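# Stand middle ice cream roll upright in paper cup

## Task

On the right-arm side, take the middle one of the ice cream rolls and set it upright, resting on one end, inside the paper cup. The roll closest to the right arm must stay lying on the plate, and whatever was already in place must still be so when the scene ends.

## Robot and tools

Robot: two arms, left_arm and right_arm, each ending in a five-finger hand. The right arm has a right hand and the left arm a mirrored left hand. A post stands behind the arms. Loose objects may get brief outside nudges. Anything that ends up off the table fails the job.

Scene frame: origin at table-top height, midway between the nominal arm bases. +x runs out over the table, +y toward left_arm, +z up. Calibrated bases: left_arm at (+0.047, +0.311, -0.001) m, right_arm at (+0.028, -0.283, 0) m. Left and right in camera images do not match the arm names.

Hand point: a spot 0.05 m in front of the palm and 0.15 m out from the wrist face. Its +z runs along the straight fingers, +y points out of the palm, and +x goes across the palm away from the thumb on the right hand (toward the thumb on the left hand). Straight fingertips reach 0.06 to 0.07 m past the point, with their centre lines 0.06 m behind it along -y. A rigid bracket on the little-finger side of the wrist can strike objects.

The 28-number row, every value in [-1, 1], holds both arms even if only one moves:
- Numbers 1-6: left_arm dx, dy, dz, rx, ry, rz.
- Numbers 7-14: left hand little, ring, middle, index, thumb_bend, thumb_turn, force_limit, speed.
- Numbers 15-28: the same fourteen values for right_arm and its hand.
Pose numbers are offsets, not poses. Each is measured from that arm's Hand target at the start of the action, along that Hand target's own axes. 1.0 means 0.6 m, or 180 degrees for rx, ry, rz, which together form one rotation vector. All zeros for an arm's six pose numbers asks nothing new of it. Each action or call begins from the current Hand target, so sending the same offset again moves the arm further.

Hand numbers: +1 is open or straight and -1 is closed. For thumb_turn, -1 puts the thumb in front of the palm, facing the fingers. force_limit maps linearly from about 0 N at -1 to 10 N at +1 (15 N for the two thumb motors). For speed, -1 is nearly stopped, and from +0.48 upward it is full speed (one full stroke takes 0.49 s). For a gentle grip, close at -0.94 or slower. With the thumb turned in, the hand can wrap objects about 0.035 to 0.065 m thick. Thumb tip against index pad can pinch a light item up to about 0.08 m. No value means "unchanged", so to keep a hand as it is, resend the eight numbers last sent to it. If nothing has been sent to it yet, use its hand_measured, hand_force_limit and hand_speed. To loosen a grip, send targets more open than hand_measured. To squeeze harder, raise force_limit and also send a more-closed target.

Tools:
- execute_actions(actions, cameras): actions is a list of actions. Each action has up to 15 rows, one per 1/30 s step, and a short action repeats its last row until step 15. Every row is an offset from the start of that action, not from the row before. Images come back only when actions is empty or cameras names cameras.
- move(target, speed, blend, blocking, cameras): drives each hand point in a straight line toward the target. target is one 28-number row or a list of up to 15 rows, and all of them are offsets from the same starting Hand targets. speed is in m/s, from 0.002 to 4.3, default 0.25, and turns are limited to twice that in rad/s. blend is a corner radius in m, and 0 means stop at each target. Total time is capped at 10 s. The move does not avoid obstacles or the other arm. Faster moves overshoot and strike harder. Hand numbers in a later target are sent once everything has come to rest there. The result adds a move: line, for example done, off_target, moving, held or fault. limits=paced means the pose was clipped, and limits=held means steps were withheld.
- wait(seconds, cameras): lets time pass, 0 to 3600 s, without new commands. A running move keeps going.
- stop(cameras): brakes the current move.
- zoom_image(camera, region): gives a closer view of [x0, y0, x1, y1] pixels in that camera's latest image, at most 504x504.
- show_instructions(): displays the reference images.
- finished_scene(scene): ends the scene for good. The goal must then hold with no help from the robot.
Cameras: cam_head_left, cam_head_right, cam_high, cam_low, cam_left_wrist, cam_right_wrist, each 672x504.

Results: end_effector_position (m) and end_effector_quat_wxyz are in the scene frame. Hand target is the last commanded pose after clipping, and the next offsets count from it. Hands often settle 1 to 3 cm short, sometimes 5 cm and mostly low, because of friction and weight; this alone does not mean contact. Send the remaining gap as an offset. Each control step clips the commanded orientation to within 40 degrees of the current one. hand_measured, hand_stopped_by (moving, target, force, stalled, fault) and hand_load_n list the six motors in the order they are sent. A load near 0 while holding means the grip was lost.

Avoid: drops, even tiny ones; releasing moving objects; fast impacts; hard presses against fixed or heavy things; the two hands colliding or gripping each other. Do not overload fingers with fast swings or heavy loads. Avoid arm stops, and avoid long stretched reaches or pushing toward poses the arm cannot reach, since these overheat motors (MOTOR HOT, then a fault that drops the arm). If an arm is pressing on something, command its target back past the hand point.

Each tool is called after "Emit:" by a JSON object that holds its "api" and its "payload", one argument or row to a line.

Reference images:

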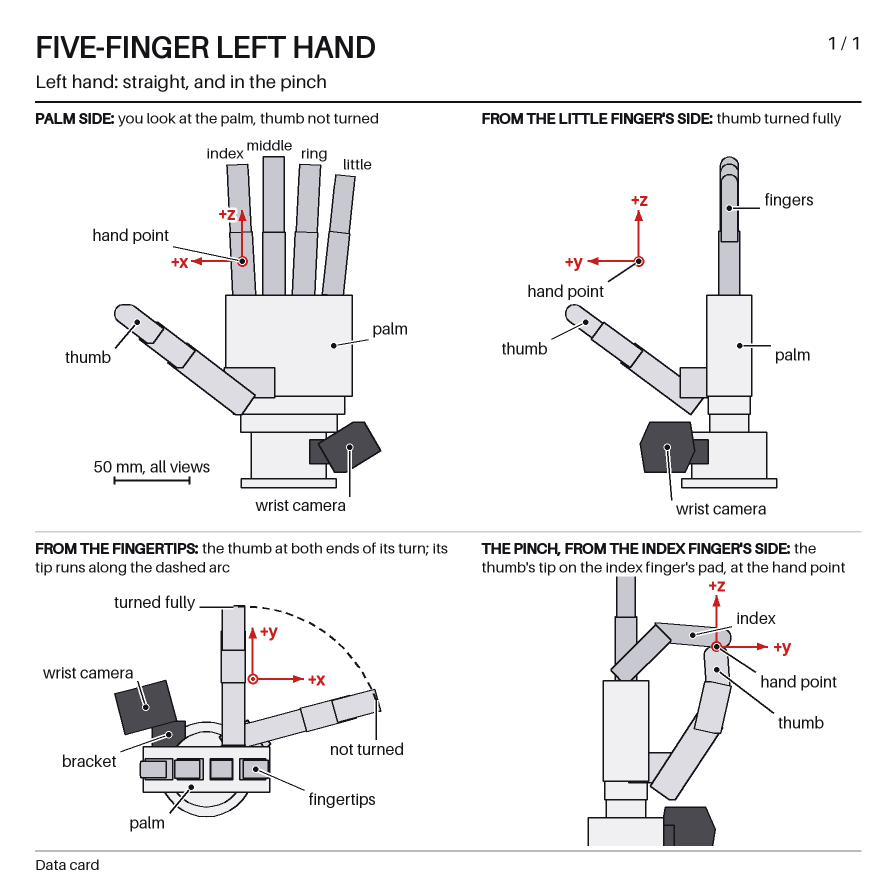

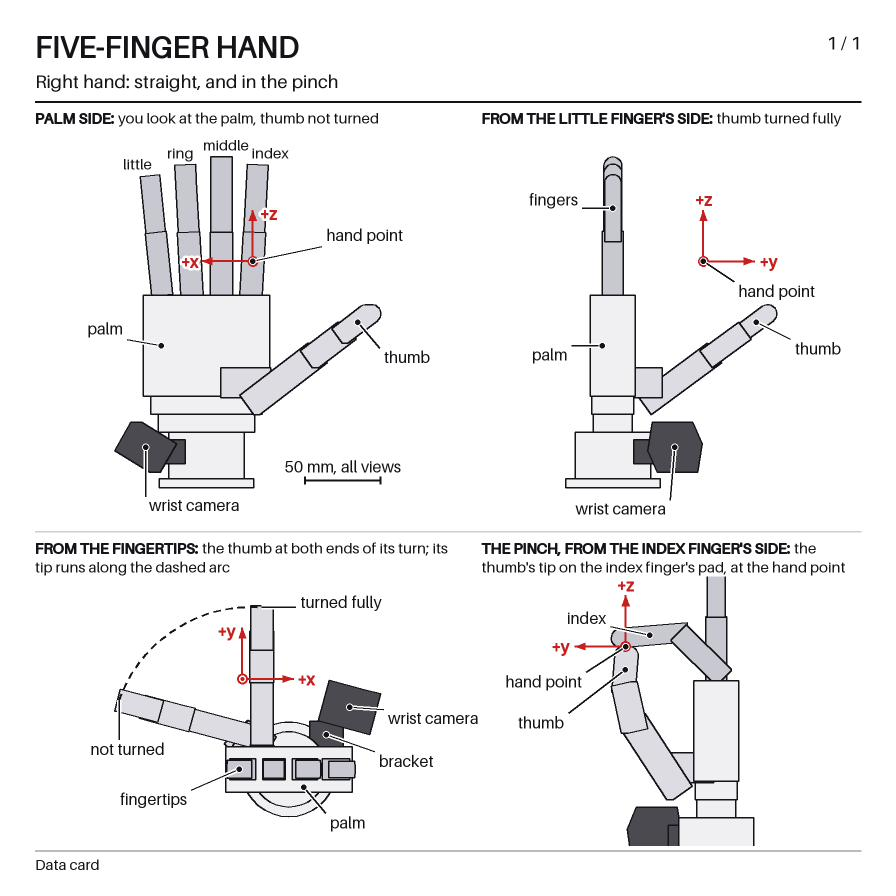

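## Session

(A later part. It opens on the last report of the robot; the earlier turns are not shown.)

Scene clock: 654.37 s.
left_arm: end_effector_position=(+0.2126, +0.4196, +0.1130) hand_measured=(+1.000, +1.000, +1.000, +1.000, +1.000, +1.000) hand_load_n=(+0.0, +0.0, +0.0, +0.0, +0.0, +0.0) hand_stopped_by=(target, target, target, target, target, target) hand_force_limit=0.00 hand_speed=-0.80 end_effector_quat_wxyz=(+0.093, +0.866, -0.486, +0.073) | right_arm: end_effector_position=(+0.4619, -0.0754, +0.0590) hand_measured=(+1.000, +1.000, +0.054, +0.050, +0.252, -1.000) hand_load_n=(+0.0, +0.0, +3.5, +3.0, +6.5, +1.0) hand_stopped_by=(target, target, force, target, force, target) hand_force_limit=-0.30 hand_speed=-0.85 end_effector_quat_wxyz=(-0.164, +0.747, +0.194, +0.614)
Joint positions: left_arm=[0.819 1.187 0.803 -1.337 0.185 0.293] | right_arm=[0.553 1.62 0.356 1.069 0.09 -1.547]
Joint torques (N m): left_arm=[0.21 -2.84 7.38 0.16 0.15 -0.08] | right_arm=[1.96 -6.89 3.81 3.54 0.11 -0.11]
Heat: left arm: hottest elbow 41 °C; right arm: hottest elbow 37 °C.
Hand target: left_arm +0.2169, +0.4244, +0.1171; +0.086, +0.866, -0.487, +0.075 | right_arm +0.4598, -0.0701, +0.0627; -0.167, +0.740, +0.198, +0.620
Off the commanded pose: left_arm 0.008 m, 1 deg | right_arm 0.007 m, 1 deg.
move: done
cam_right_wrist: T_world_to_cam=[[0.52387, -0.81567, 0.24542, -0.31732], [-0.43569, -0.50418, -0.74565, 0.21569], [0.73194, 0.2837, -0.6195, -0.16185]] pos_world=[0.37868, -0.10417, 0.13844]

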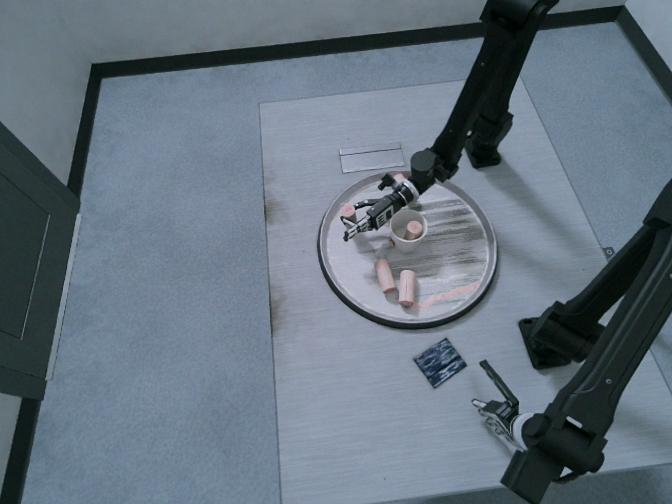

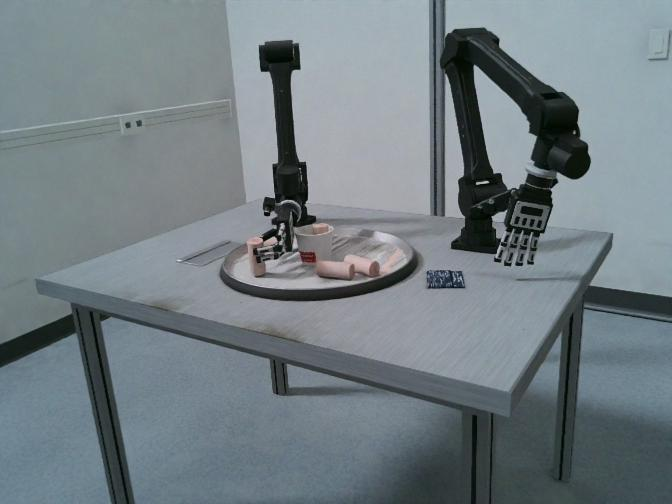

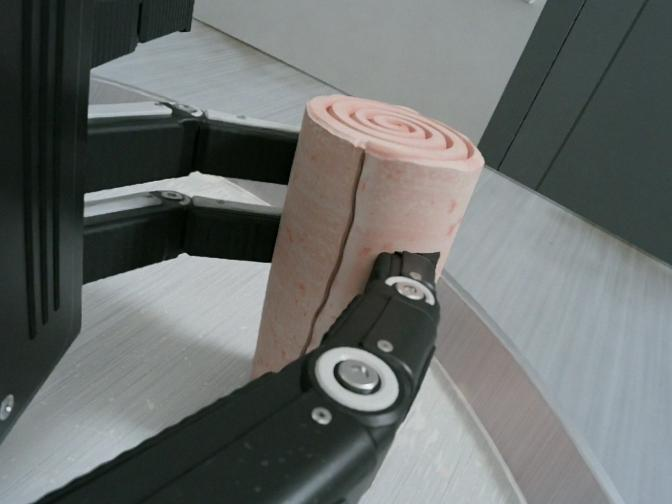

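Emit:
{"api": "move", "payload": {
  "target": [0,0,0,0,0,0,1,1,1,1,1,1,0,-0.8,-0.0066,0,0.0012,0,0.0333,0,1,1,0.05,0.05,0.0,-1,-0.3,-0.85],
  "speed": 0.04,
  "cameras": ["cam_high","cam_low","cam_right_wrist"]
}}

Emit:
{"api": "zoom_image", "payload": {
  "camera": "cam_low",
  "region": [200, 180, 320, 290]
}}

Emit:
{"api": "zoom_image", "payload": {
  "camera": "cam_high",
  "region": [310, 140, 450, 270]
}}

Scene clock: 669.40 s.
left_arm: end_effector_position=(+0.2126, +0.4196, +0.1130) hand_measured=(+1.000, +1.000, +1.000, +1.000, +1.000, +1.000) hand_load_n=(+0.0, +0.0, +0.0, +0.0, +0.0, +0.0) hand_stopped_by=(target, target, target, target, target, target) hand_force_limit=0.00 hand_speed=-0.80 end_effector_quat_wxyz=(+0.093, +0.866, -0.486, +0.073) | right_arm: end_effector_position=(+0.4629, -0.0754, +0.0562) hand_measured=(+1.000, +1.000, +0.054, +0.050, +0.252, -1.000) hand_load_n=(+0.0, +0.0, +3.5, +3.0, +6.0, +1.0) hand_stopped_by=(target, target, force, target, force, target) hand_force_limit=-0.30 hand_speed=-0.85 end_effector_quat_wxyz=(-0.177, +0.714, +0.181, +0.653)
Joint positions: left_arm=[0.819 1.187 0.803 -1.337 0.185 0.293] | right_arm=[0.554 1.767 0.341 1.341 0.094 -1.547]
Joint torques (N m): left_arm=[0.32 -2.84 7.38 0.06 0.14 -0.08] | right_arm=[2.08 -7.24 2.52 3.56 0.09 -0.19]
Heat: left arm: hottest elbow 41 °C; right arm: hottest elbow 36 °C.
Hand target: left_arm +0.2169, +0.4244, +0.1171; +0.086, +0.866, -0.487, +0.075 | right_arm +0.4599, -0.0702, +0.0587; -0.177, +0.707, +0.189, +0.658
Off the commanded pose: left_arm 0.008 m, 1 deg | right_arm 0.007 m, 1 deg.
move: done
cam_right_wrist: T_world_to_cam=[[0.49919, -0.83243, 0.24054, -0.30668], [-0.36727, -0.4547, -0.81139, 0.18979], [0.78481, 0.3167, -0.53271, -0.19123]] pos_world=[0.37288, -0.10843, 0.12589]

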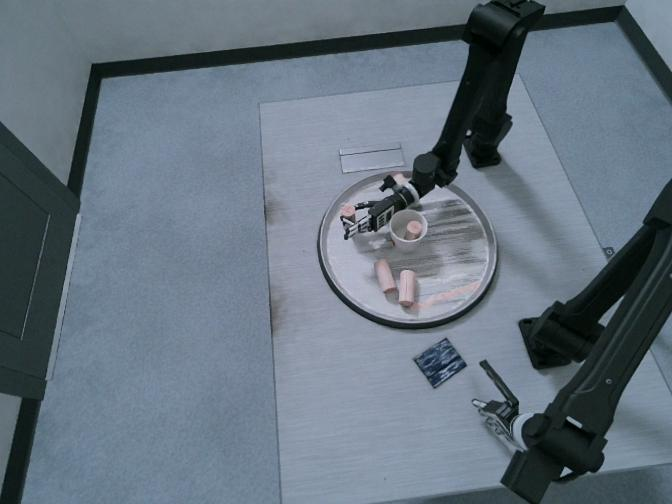

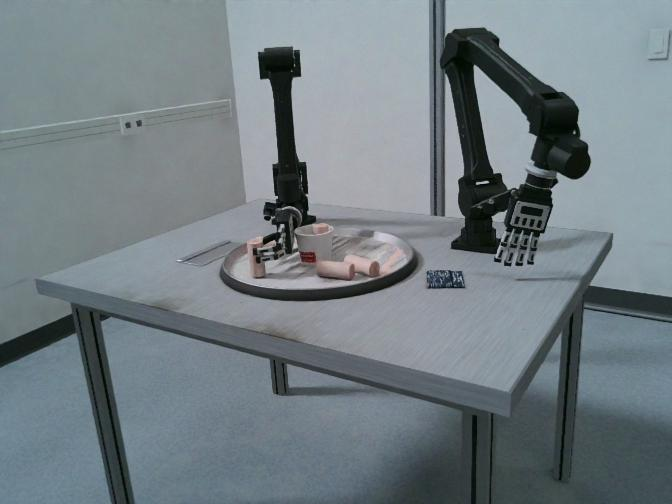

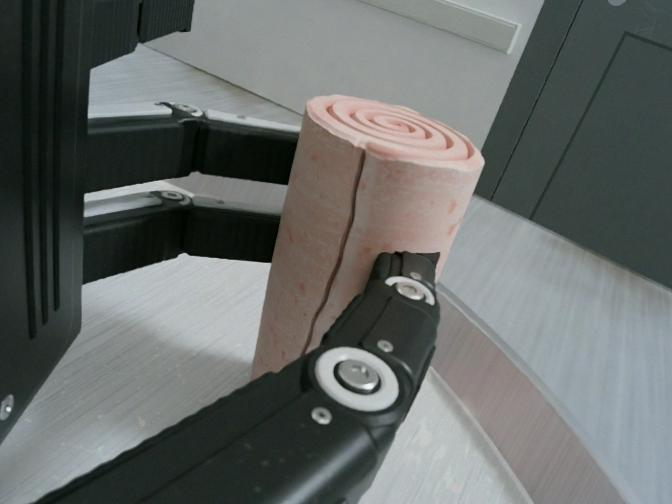

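Scaled by 4.200 from the camera's image (finer frame: 960x720).

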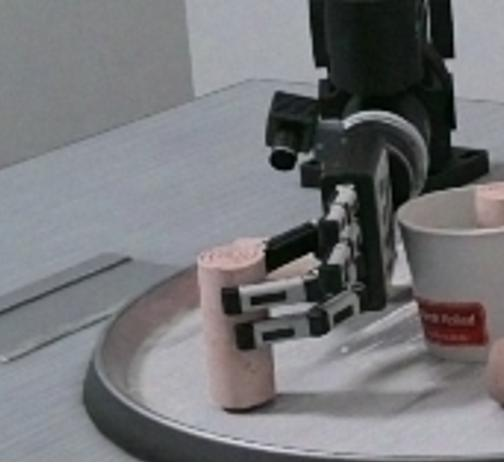

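Scaled by 3.600 from the camera's image (finer frame: 960x720).

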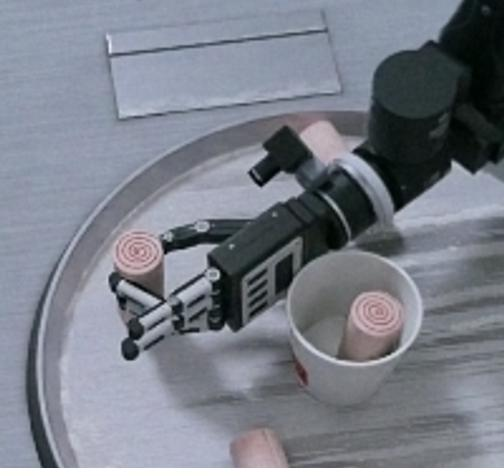

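Emit:
{"api": "move", "payload": {
  "target": [0,0,0,0,0,0,1,1,1,1,1,1,0,-0.8,-0.0067,0,0.0004,0,0,0,1,1,0.05,0.05,0.0,-1,-0.3,-0.85],
  "speed": 0.02,
  "cameras": ["cam_low","cam_right_wrist"]
}}

Emit:
{"api": "zoom_image", "payload": {
  "camera": "cam_low",
  "region": [200, 180, 320, 290]
}}

Scene clock: 675.03 s.
left_arm: end_effector_position=(+0.2126, +0.4196, +0.1130) hand_measured=(+1.000, +1.000, +1.000, +1.000, +1.000, +1.000) hand_load_n=(+0.0, +0.0, +0.0, +0.0, +0.0, +0.0) hand_stopped_by=(target, target, target, target, target, target) hand_force_limit=0.00 hand_speed=-0.80 end_effector_quat_wxyz=(+0.093, +0.866, -0.486, +0.073) | right_arm: end_effector_position=(+0.4625, -0.0755, +0.0521) hand_measured=(+1.000, +1.000, +0.054, +0.050, +0.252, -1.000) hand_load_n=(+0.0, +0.0, +3.5, +3.0, +6.5, +1.0) hand_stopped_by=(target, target, force, target, force, target) hand_force_limit=-0.30 hand_speed=-0.85 end_effector_quat_wxyz=(-0.177, +0.714, +0.181, +0.653)
Joint positions: left_arm=[0.819 1.187 0.803 -1.337 0.185 0.293] | right_arm=[0.554 1.788 0.341 1.362 0.094 -1.547]
Joint torques (N m): left_arm=[0.21 -3.02 7.36 0.13 0.14 -0.1] | right_arm=[2.08 -7.24 2.44 3.54 0.08 -0.2]
Heat: left arm: hottest elbow 41 °C; right arm: hottest elbow 36 °C.
Hand target: left_arm +0.2169, +0.4244, +0.1171; +0.086, +0.866, -0.487, +0.075 | right_arm +0.4597, -0.0700, +0.0547; -0.177, +0.707, +0.189, +0.658
Off the commanded pose: left_arm 0.008 m, 1 deg | right_arm 0.006 m, 1 deg.
move: done
cam_right_wrist: T_world_to_cam=[[0.49953, -0.83222, 0.2406, -0.30566], [-0.36706, -0.45489, -0.81138, 0.18622], [0.78469, 0.317, -0.5327, -0.19287]] pos_world=[0.37238, -0.10853, 0.12189]

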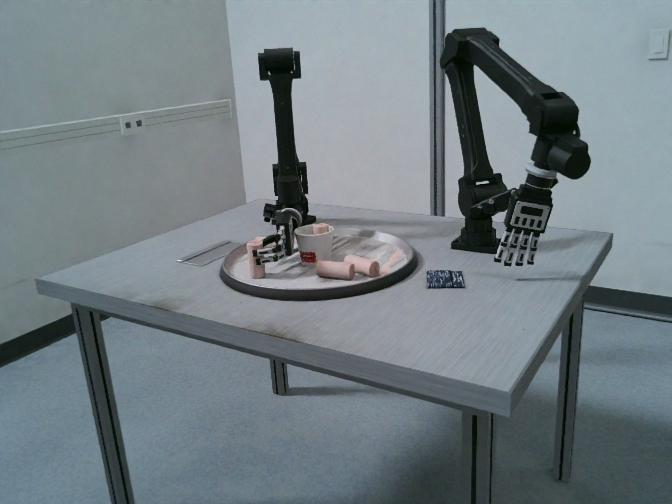

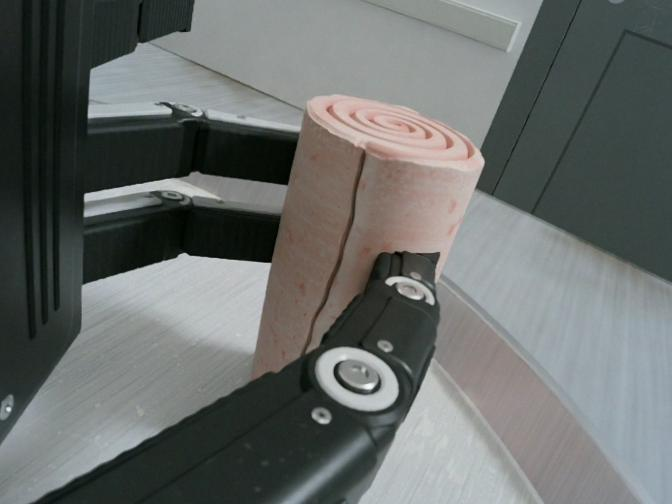

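Scaled by 4.200 from the camera's image (finer frame: 960x720).

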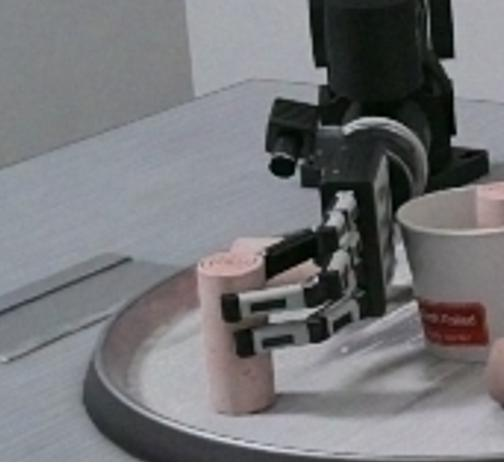

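Emit:
{"api": "move", "payload": {
  "target": [0,0,0,0,0,0,1,1,1,1,1,1,0,-0.8,-0.0067,0,0.0004,0,0,0,1,1,0.05,0.05,0.0,-1,-0.3,-0.85],
  "speed": 0.02,
  "cameras": ["cam_low","cam_right_wrist"]
}}

Emit:
{"api": "zoom_image", "payload": {
  "camera": "cam_low",
  "region": [200, 180, 320, 290]
}}

Scene clock: 679.00 s.
left_arm: end_effector_position=(+0.2126, +0.4196, +0.1130) hand_measured=(+1.000, +1.000, +1.000, +1.000, +1.000, +1.000) hand_load_n=(+0.0, +0.0, +0.0, +0.0, +0.0, +0.0) hand_stopped_by=(target, target, target, target, target, target) hand_force_limit=0.00 hand_speed=-0.80 end_effector_quat_wxyz=(+0.093, +0.866, -0.486, +0.073) | right_arm: end_effector_position=(+0.4625, -0.0755, +0.0511) hand_measured=(+1.000, +1.000, +0.054, +0.050, +0.252, -1.000) hand_load_n=(+0.0, +0.0, +3.5, +3.0, +6.0, +0.5) hand_stopped_by=(target, target, force, target, force, target) hand_force_limit=-0.30 hand_speed=-0.85 end_effector_quat_wxyz=(-0.178, +0.711, +0.180, +0.656)
Joint positions: left_arm=[0.819 1.187 0.803 -1.337 0.185 0.293] | right_arm=[0.554 1.804 0.341 1.386 0.094 -1.547]
Joint torques (N m): left_arm=[0.32 -2.96 7.34 0.1 0.15 -0.09] | right_arm=[2.08 -7 2.43 3.33 0.07 -0.19]
Heat: left arm: hottest elbow 41 °C; right arm: hottest elbow 36 °C.
Hand target: left_arm +0.2169, +0.4244, +0.1171; +0.086, +0.866, -0.487, +0.075 | right_arm +0.4597, -0.0700, +0.0506; -0.177, +0.707, +0.189, +0.658
Off the commanded pose: left_arm 0.008 m, 1 deg | right_arm 0.006 m, 1 deg.
move: done
cam_right_wrist: T_world_to_cam=[[0.4979, -0.83313, 0.2408, -0.30479], [-0.36134, -0.45171, -0.81572, 0.18316], [0.78837, 0.31913, -0.52595, -0.19535]] pos_world=[0.37195, -0.10885, 0.12006]

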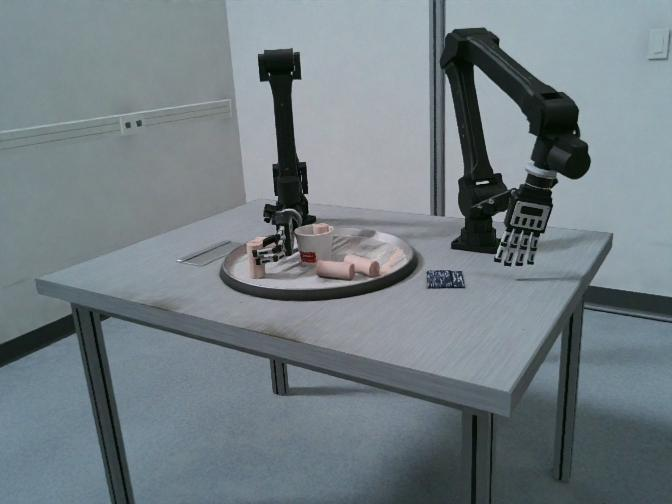

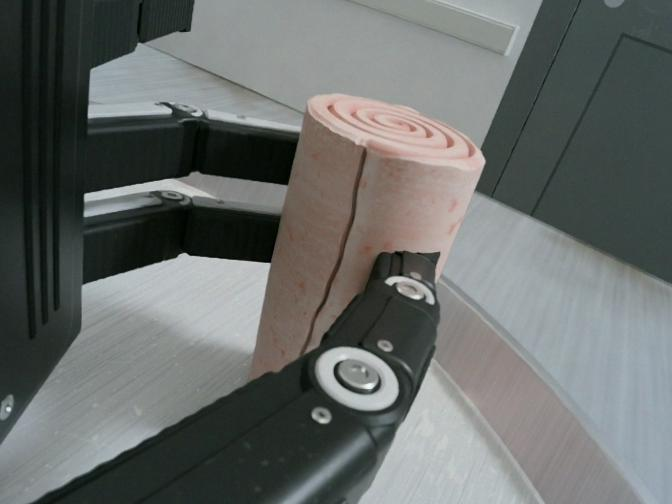

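Scaled by 4.200 from the camera's image (finer frame: 960x720).

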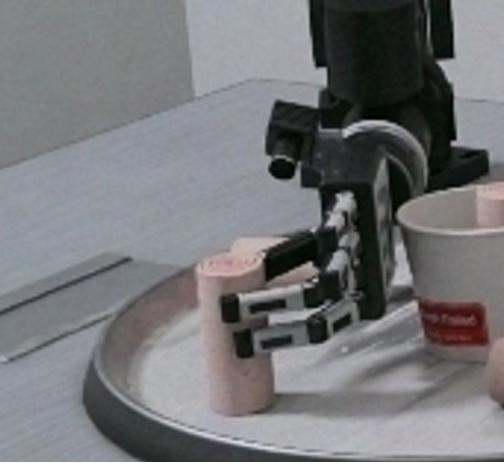

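Emit:
{"api": "move", "payload": {
  "target": [0,0,0,0,0,0,1,1,1,1,1,1,0,-0.8,0,0,0,0,0,0,1,1,0.65,0.65,0.7,-1,-0.3,-0.85],
  "speed": 0.02,
  "cameras": ["cam_high","cam_low","cam_right_wrist"]
}}

Emit:
{"api": "zoom_image", "payload": {
  "camera": "cam_low",
  "region": [200, 180, 320, 290]
}}

Emit:
{"api": "zoom_image", "payload": {
  "camera": "cam_high",
  "region": [310, 140, 450, 270]
}}

Scene clock: 694.13 s.
left_arm: end_effector_position=(+0.2126, +0.4196, +0.1130) hand_measured=(+1.000, +1.000, +1.000, +1.000, +1.000, +1.000) hand_load_n=(+0.0, +0.0, +0.0, +0.0, +0.0, +0.0) hand_stopped_by=(target, target, target, target, target, target) hand_force_limit=0.00 hand_speed=-0.80 end_effector_quat_wxyz=(+0.093, +0.866, -0.486, +0.073) | right_arm: end_effector_position=(+0.4627, -0.0756, +0.0523) hand_measured=(+1.000, +1.000, +0.650, +0.650, +0.700, -1.000) hand_load_n=(+0.0, +0.0, +0.0, +0.0, +0.0, +0.0) hand_stopped_by=(target, target, target, target, target, target) hand_force_limit=-0.30 hand_speed=-0.85 end_effector_quat_wxyz=(-0.176, +0.710, +0.181, +0.657)
Joint positions: left_arm=[0.819 1.187 0.803 -1.337 0.185 0.293] | right_arm=[0.554 1.804 0.341 1.389 0.095 -1.551]
Joint torques (N m): left_arm=[0.38 -3.02 7.34 0.1 0.13 -0.08] | right_arm=[2.14 -6.95 2.44 3.18 0.05 -0.14]
Heat: left arm: hottest elbow 41 °C; right arm: hottest elbow 35 °C.
Hand target: left_arm +0.2169, +0.4244, +0.1171; +0.086, +0.866, -0.487, +0.075 | right_arm +0.4597, -0.0700, +0.0505; -0.177, +0.707, +0.189, +0.658
Off the commanded pose: left_arm 0.008 m, 1 deg | right_arm 0.007 m, 1 deg.
move: done
cam_right_wrist: T_world_to_cam=[[0.49629, -0.83297, 0.24465, -0.30475], [-0.35762, -0.45293, -0.81668, 0.18236], [0.79108, 0.31782, -0.52268, -0.1964]] pos_world=[0.37183, -0.10884, 0.12083]

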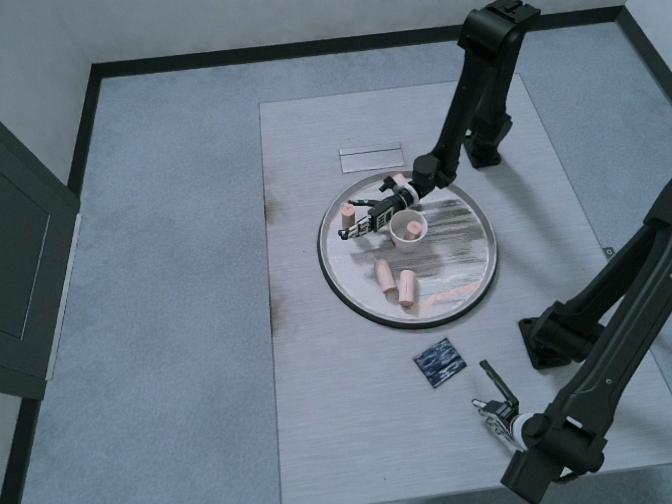

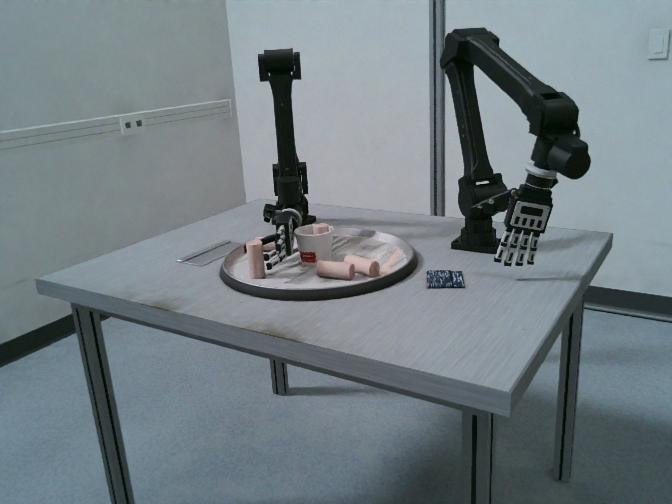

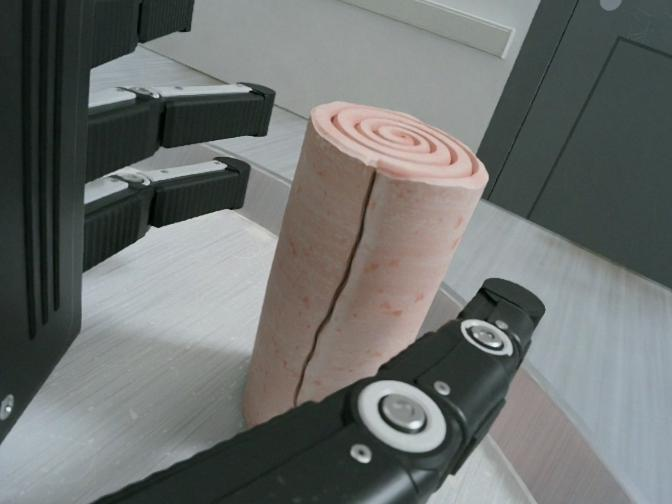

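Scaled by 4.200 from the camera's image (finer frame: 960x720).

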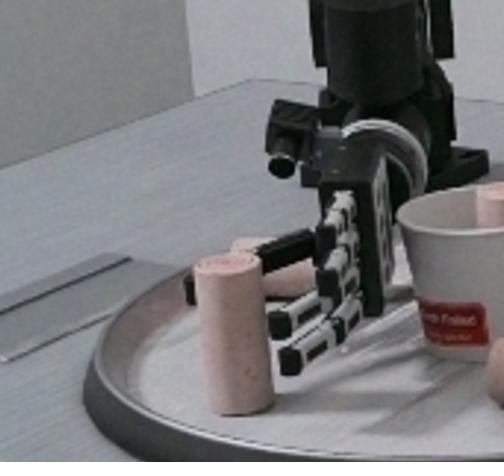

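Scaled by 3.600 from the camera's image (finer frame: 960x720).

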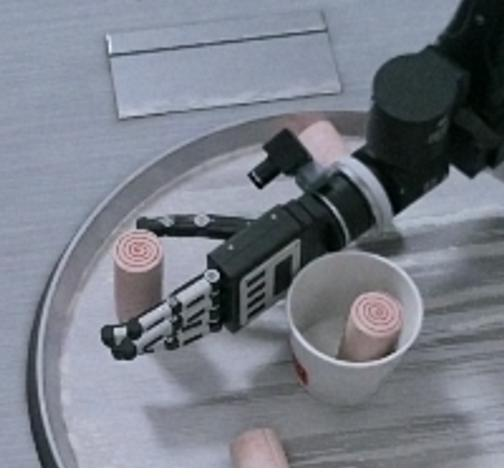

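Emit:
{"api": "move", "payload": {
  "target": [
    [0,0,0,0,0,0,1,1,1,1,1,1,0,-0.8,0,0,0,0,0,0,1,1,1,1,1,-1,-0.3,-0.3],
    [0,0,0,0,0,0,1,1,1,1,1,1,0,-0.8,0.2,0,0,0,0,0,1,1,1,1,1,-1,-0.3,-0.3]
  ],
  "speed": 0.06,
  "cameras": ["cam_high","cam_low","cam_right_wrist"]
}}

Emit:
{"api": "zoom_image", "payload": {
  "camera": "cam_low",
  "region": [200, 180, 380, 300]
}}

Emit:
{"api": "zoom_image", "payload": {
  "camera": "cam_high",
  "region": [310, 160, 450, 270]
}}

Scene clock: 762.67 s.
left_arm: end_effector_position=(+0.2126, +0.4196, +0.1130) hand_measured=(+1.000, +1.000, +1.000, +1.000, +1.000, +1.000) hand_load_n=(+0.0, +0.0, +0.0, +0.0, +0.0, +0.0) hand_stopped_by=(target, target, target, target, target, target) hand_force_limit=0.00 hand_speed=-0.80 end_effector_quat_wxyz=(+0.093, +0.866, -0.486, +0.073) | right_arm: end_effector_position=(+0.4603, -0.0774, +0.1554) hand_measured=(+1.000, +1.000, +1.000, +1.000, +1.000, -1.000) hand_load_n=(+0.0, +0.0, +0.0, +0.0, +0.0, +0.5) hand_stopped_by=(target, target, target, target, target, target) hand_force_limit=-0.30 hand_speed=-0.30 end_effector_quat_wxyz=(-0.174, +0.717, +0.184, +0.650)
Joint positions: left_arm=[0.819 1.187 0.803 -1.337 0.185 0.293] | right_arm=[0.554 1.282 0.376 0.811 0.095 -1.552]
Joint torques (N m): left_arm=[0.32 -2.78 7.36 0.12 0.12 -0.08] | right_arm=[1.85 -5.36 9.07 1.98 -0.05 -0.14]
Heat: left arm: hottest elbow 41 °C; right arm: hottest elbow 34 °C.
Hand target: left_arm +0.2169, +0.4244, +0.1171; +0.086, +0.866, -0.487, +0.075 | right_arm +0.4671, -0.0659, +0.1704; -0.177, +0.707, +0.189, +0.658
Off the commanded pose: left_arm 0.008 m, 1 deg | right_arm 0.020 m, 2 deg.
move: off_target (right_arm)
cam_right_wrist: T_world_to_cam=[[0.50064, -0.82986, 0.24637, -0.33225], [-0.37167, -0.4631, -0.80461, 0.26881], [0.78181, 0.31125, -0.54027, -0.13348]] pos_world=[0.3706, -0.10969, 0.22602]

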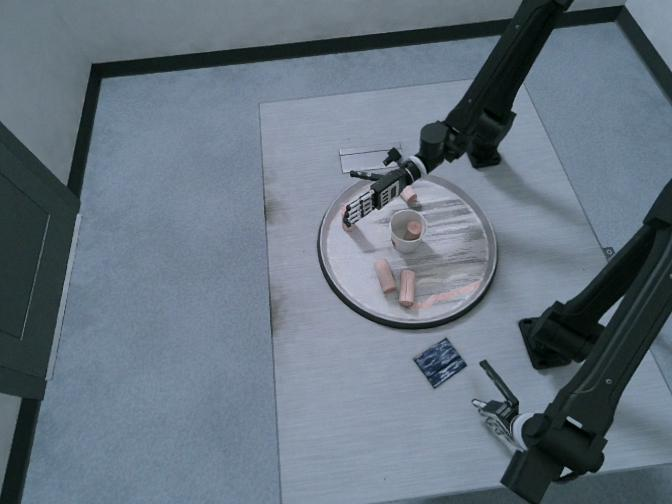

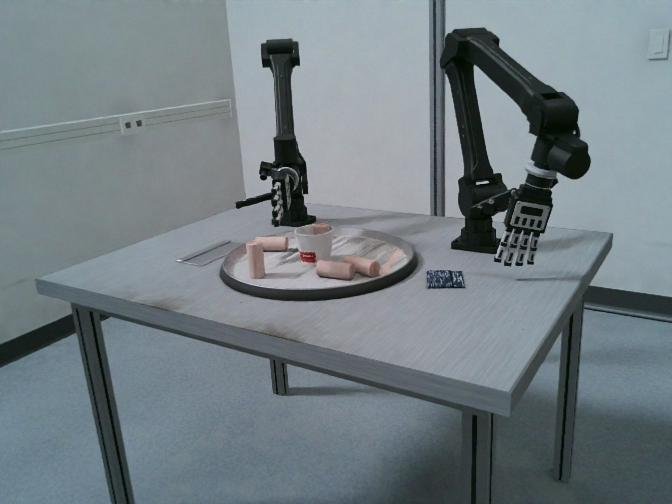

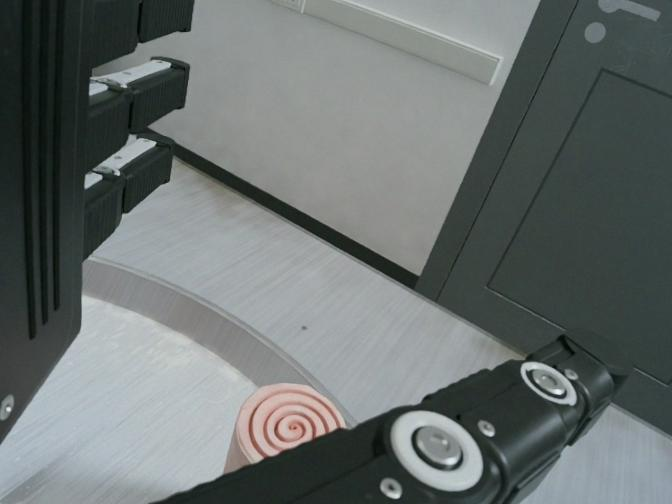

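Scaled by 2.800 from the camera's image (finer frame: 960x720).

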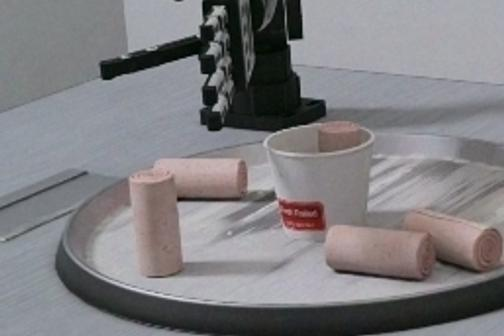

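Scaled by 3.600 from the camera's image (finer frame: 960x720).

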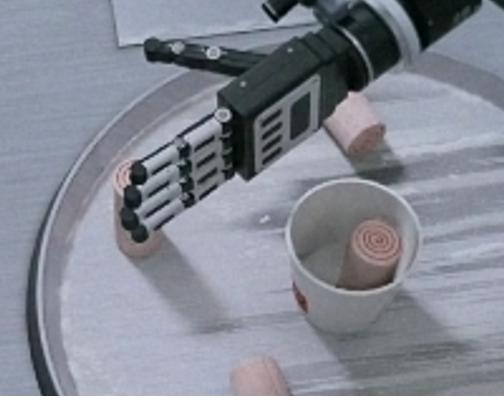

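Emit:
{"api": "zoom_image", "payload": {
  "camera": "cam_low",
  "region": [240, 210, 350, 290]
}}

Emit:
{"api": "zoom_image", "payload": {
  "camera": "cam_high",
  "region": [380, 200, 440, 260]
}}

Scaled by 4.582 from the camera's image (finer frame: 960x720).

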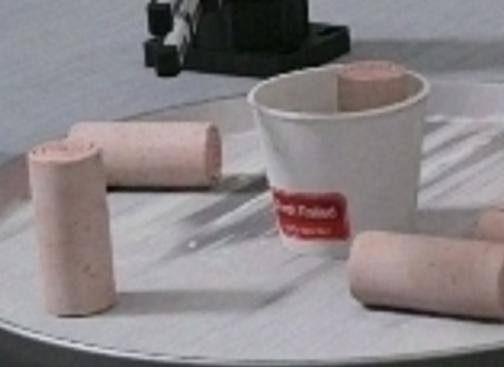

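Scaled by 8.400 from the camera's image (finer frame: 960x720).

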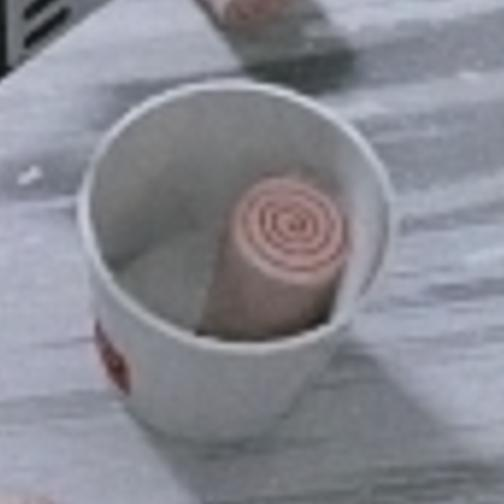

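Emit:
{"api": "move", "payload": {
  "target": [0,0,0,0,0,0,1,1,1,1,1,1,0,-0.8,-0.0102,0.0005,-0.0152,-0.0051,-0.1325,0.4761,1,1,0.65,0.65,0.65,-1,-0.3,-0.3],
  "speed": 0.15,
  "cameras": ["cam_head_right","cam_high","cam_low","cam_right_wrist"]
}}

Scene clock: 839.30 s.
left_arm: end_effector_position=(+0.2126, +0.4196, +0.1130) hand_measured=(+1.000, +1.000, +1.000, +1.000, +1.000, +1.000) hand_load_n=(+0.0, +0.0, +0.0, +0.0, +0.0, +0.0) hand_stopped_by=(target, target, target, target, target, target) hand_force_limit=0.00 hand_speed=-0.80 end_effector_quat_wxyz=(+0.093, +0.866, -0.486, +0.073) | right_arm: end_effector_position=(+0.4431, -0.0696, +0.1506) hand_measured=(+1.000, +1.000, +0.650, +0.650, +0.650, -1.000) hand_load_n=(+0.0, +0.0, +0.0, +0.0, +0.0, +0.0) hand_stopped_by=(target, target, target, target, target, target) hand_force_limit=-0.30 hand_speed=-0.30 end_effector_quat_wxyz=(-0.525, +0.764, -0.309, +0.213)
Joint positions: left_arm=[0.819 1.187 0.803 -1.337 0.185 0.293] | right_arm=[0.18 1.184 0.633 0.125 -0.526 -0.226]
Joint torques (N m): left_arm=[0.21 -2.78 7.38 0.1 0.13 -0.08] | right_arm=[-0.44 -4.89 11.59 1.74 -0.34 0.1]
Heat: left arm: hottest elbow 42 °C; right arm: hottest elbow 40 °C.
Hand target: left_arm +0.2169, +0.4244, +0.1171; +0.086, +0.866, -0.487, +0.075 | right_arm +0.4589, -0.0709, +0.1648; -0.530, +0.757, -0.313, +0.219
Off the commanded pose: left_arm 0.008 m, 1 deg | right_arm 0.021 m, 1 deg.
move: off_target (right_arm)
cam_right_wrist: T_world_to_cam=[[-0.04982, -0.42395, -0.90431, 0.12946], [-0.97525, 0.21592, -0.0475, 0.46276], [0.2154, 0.87957, -0.42422, 0.148]] pos_world=[0.42588, -0.17521, 0.20184]

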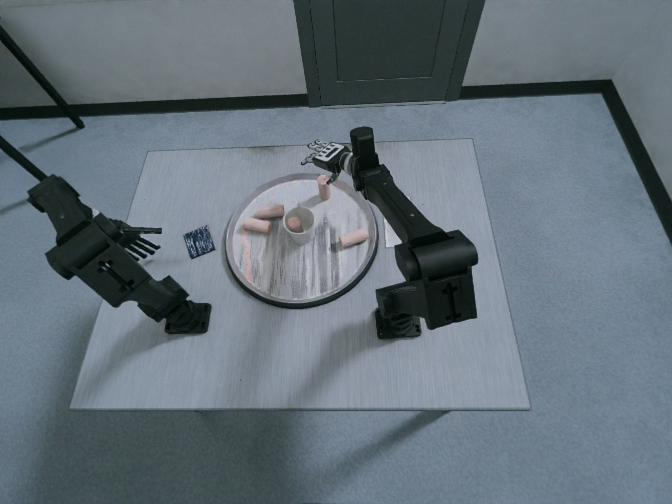

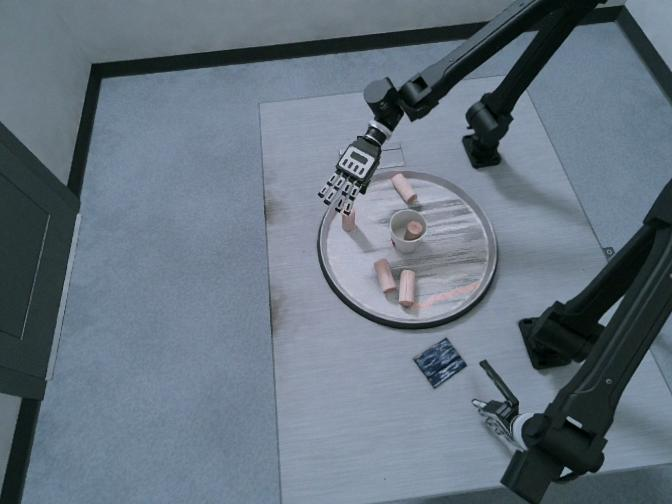

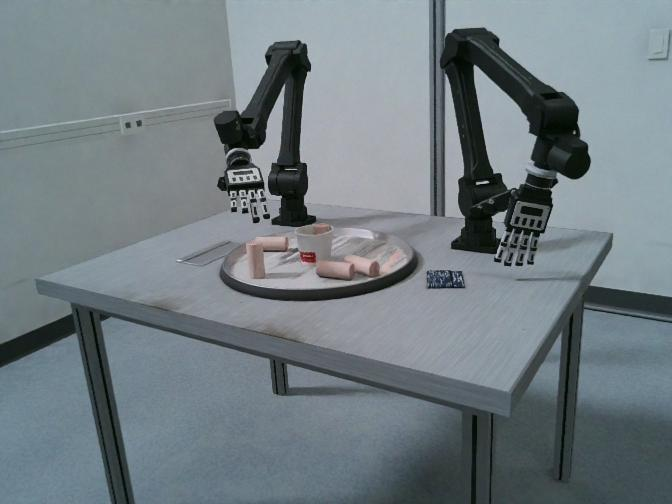

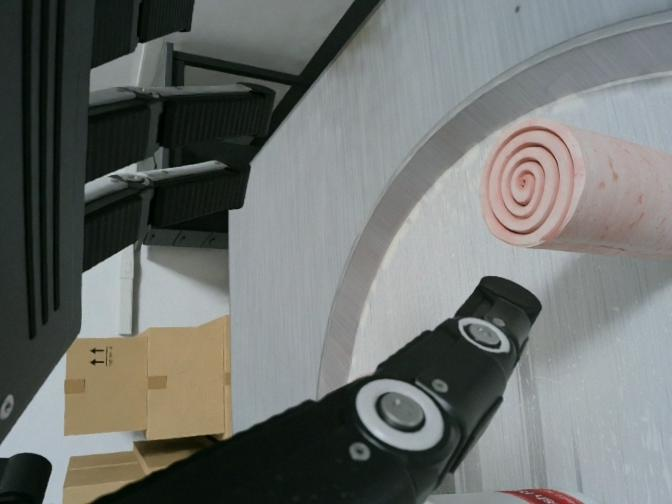

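Emit:
{"api": "execute_actions", "payload": {
  "actions": [],
  "cameras": ["cam_right_wrist","cam_high","cam_head_left"]
}}

Scene clock: 861.30 s.
left_arm: end_effector_position=(+0.2126, +0.4196, +0.1130) hand_measured=(+1.000, +1.000, +1.000, +1.000, +1.000, +1.000) hand_load_n=(+0.0, +0.0, +0.0, +0.0, +0.0, +0.0) hand_stopped_by=(target, target, target, target, target, target) hand_force_limit=0.00 hand_speed=-0.80 end_effector_quat_wxyz=(+0.093, +0.866, -0.486, +0.073) | right_arm: end_effector_position=(+0.4430, -0.0696, +0.1506) hand_measured=(+1.000, +1.000, +0.650, +0.650, +0.650, -1.000) hand_load_n=(+0.0, +0.0, +0.0, +0.0, +0.0, +0.0) hand_stopped_by=(target, target, target, target, target, target) hand_force_limit=-0.30 hand_speed=-0.30 end_effector_quat_wxyz=(-0.525, +0.764, -0.309, +0.213)
Joint positions: left_arm=[0.819 1.187 0.803 -1.337 0.185 0.293] | right_arm=[0.18 1.184 0.633 0.125 -0.526 -0.225]
Joint velocities: within noise
Joint torques (N m): left_arm=[0.15 -3.02 7.38 0.16 0.13 -0.09] | right_arm=[-0.44 -4.89 11.6 1.76 -0.34 0.11]
Heat: left arm: hottest elbow 42 °C; right arm: hottest elbow 42 °C.
Hand target: left_arm +0.2169, +0.4244, +0.1171; +0.086, +0.866, -0.487, +0.075 | right_arm +0.4589, -0.0709, +0.1648; -0.530, +0.757, -0.313, +0.219
Off the commanded pose: left_arm 0.008 m, 1 deg | right_arm 0.021 m, 1 deg.
camera_calibration:
cam_right_wrist: T_world_to_cam=[[-0.05007, -0.42369, -0.90442, 0.12964], [-0.97524, 0.21604, -0.04721, 0.46272], [0.2154, 0.87967, -0.42401, 0.14797]] pos_world=[0.42588, -0.17521, 0.20184]
Images, in order (width x height): cam_head_left 672x504, cam_high 672x504, cam_right_wrist 672x504.

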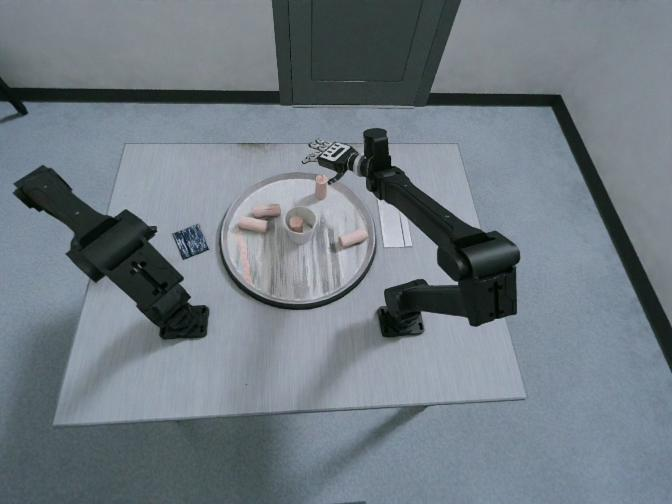

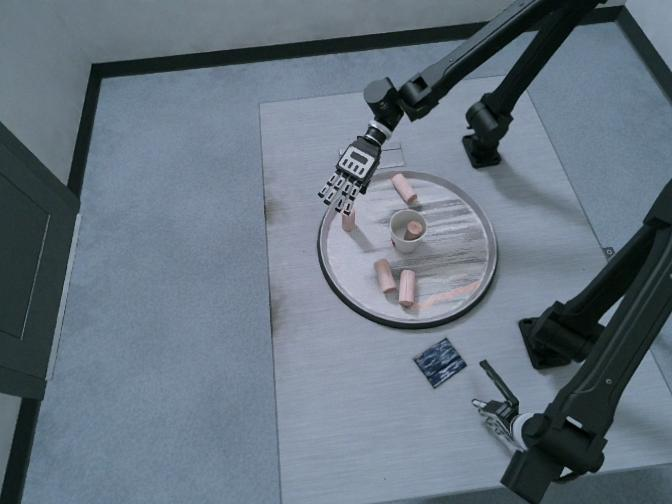

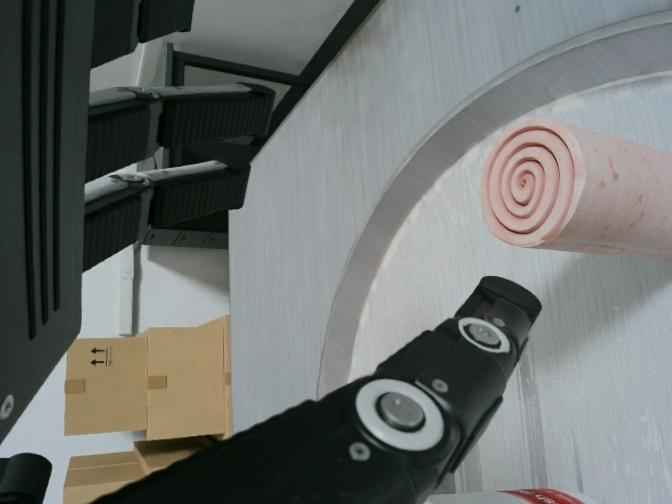

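Emit:
{"api": "move", "payload": {
  "target": [
    [0,0,0,0,0,0,1,1,1,1,1,1,0,-0.8,0,0.0627,0.0228,0,0,0,1,1,0.65,0.65,0.65,-1,-0.3,-0.3]
  ],
  "speed": 0.06,
  "cameras": ["cam_right_wrist","cam_low","cam_high"]
}}

Scene clock: 880.13 s.
left_arm: end_effector_position=(+0.2126, +0.4196, +0.1130) hand_measured=(+1.000, +1.000, +1.000, +1.000, +1.000, +1.000) hand_load_n=(+0.0, +0.0, -0.5, +0.0, -0.5, +0.0) hand_stopped_by=(target, target, target, target, target, target) hand_force_limit=0.00 hand_speed=-0.80 end_effector_quat_wxyz=(+0.093, +0.866, -0.486, +0.073) | right_arm: end_effector_position=(+0.4564, -0.0664, +0.1295) hand_measured=(+1.000, +1.000, +0.650, +0.650, +0.650, -1.000) hand_load_n=(+0.0, +0.0, -0.5, +0.0, +0.0, +0.0) hand_stopped_by=(target, target, target, target, target, target) hand_force_limit=-0.30 hand_speed=-0.30 end_effector_quat_wxyz=(-0.530, +0.760, -0.304, +0.220)
Joint positions: left_arm=[0.819 1.187 0.803 -1.337 0.185 0.293] | right_arm=[0.18 1.267 0.62 0.24 -0.527 -0.225]
Joint torques (N m): left_arm=[0.21 -2.84 7.36 0.1 0.14 -0.08] | right_arm=[-0.38 -5.6 7.46 2.93 -0.31 0.11]
Heat: left arm: hottest elbow 42 °C; right arm: hottest elbow 44 °C.
Hand target: left_arm +0.2169, +0.4244, +0.1171; +0.086, +0.866, -0.487, +0.075 | right_arm +0.4589, -0.0709, +0.1248; -0.530, +0.757, -0.313, +0.219
Off the commanded pose: left_arm 0.008 m, 1 deg | right_arm 0.007 m, 1 deg.
move: done
cam_right_wrist: T_world_to_cam=[[-0.03286, -0.41945, -0.90718, 0.10528], [-0.97424, 0.21605, -0.06461, 0.47575], [0.2231, 0.88169, -0.41575, 0.12884]] pos_world=[0.43821, -0.17223, 0.17981]
Images, in order (width x height): cam_high 672x504, cam_low 672x504, cam_right_wrist 672x504.

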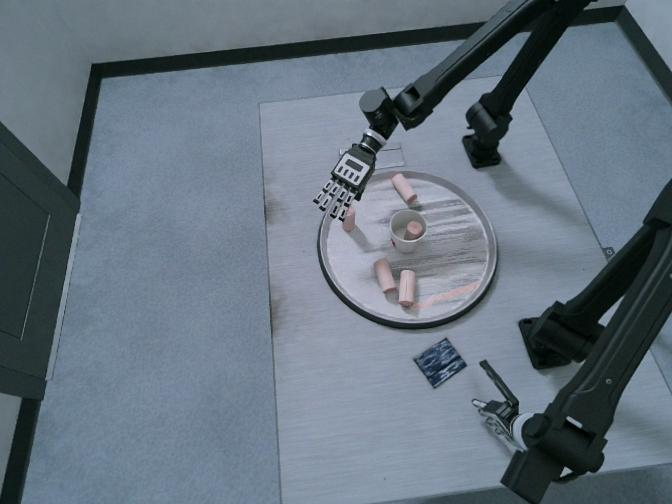

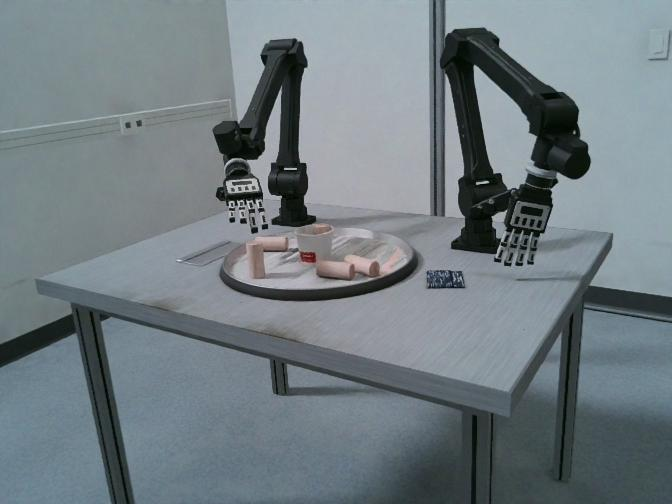

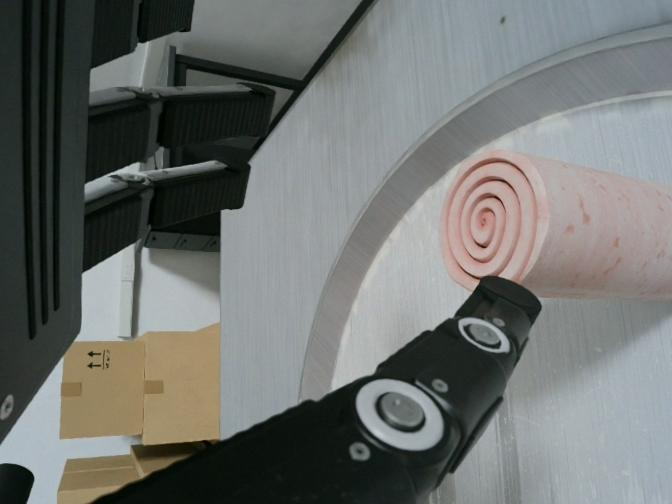

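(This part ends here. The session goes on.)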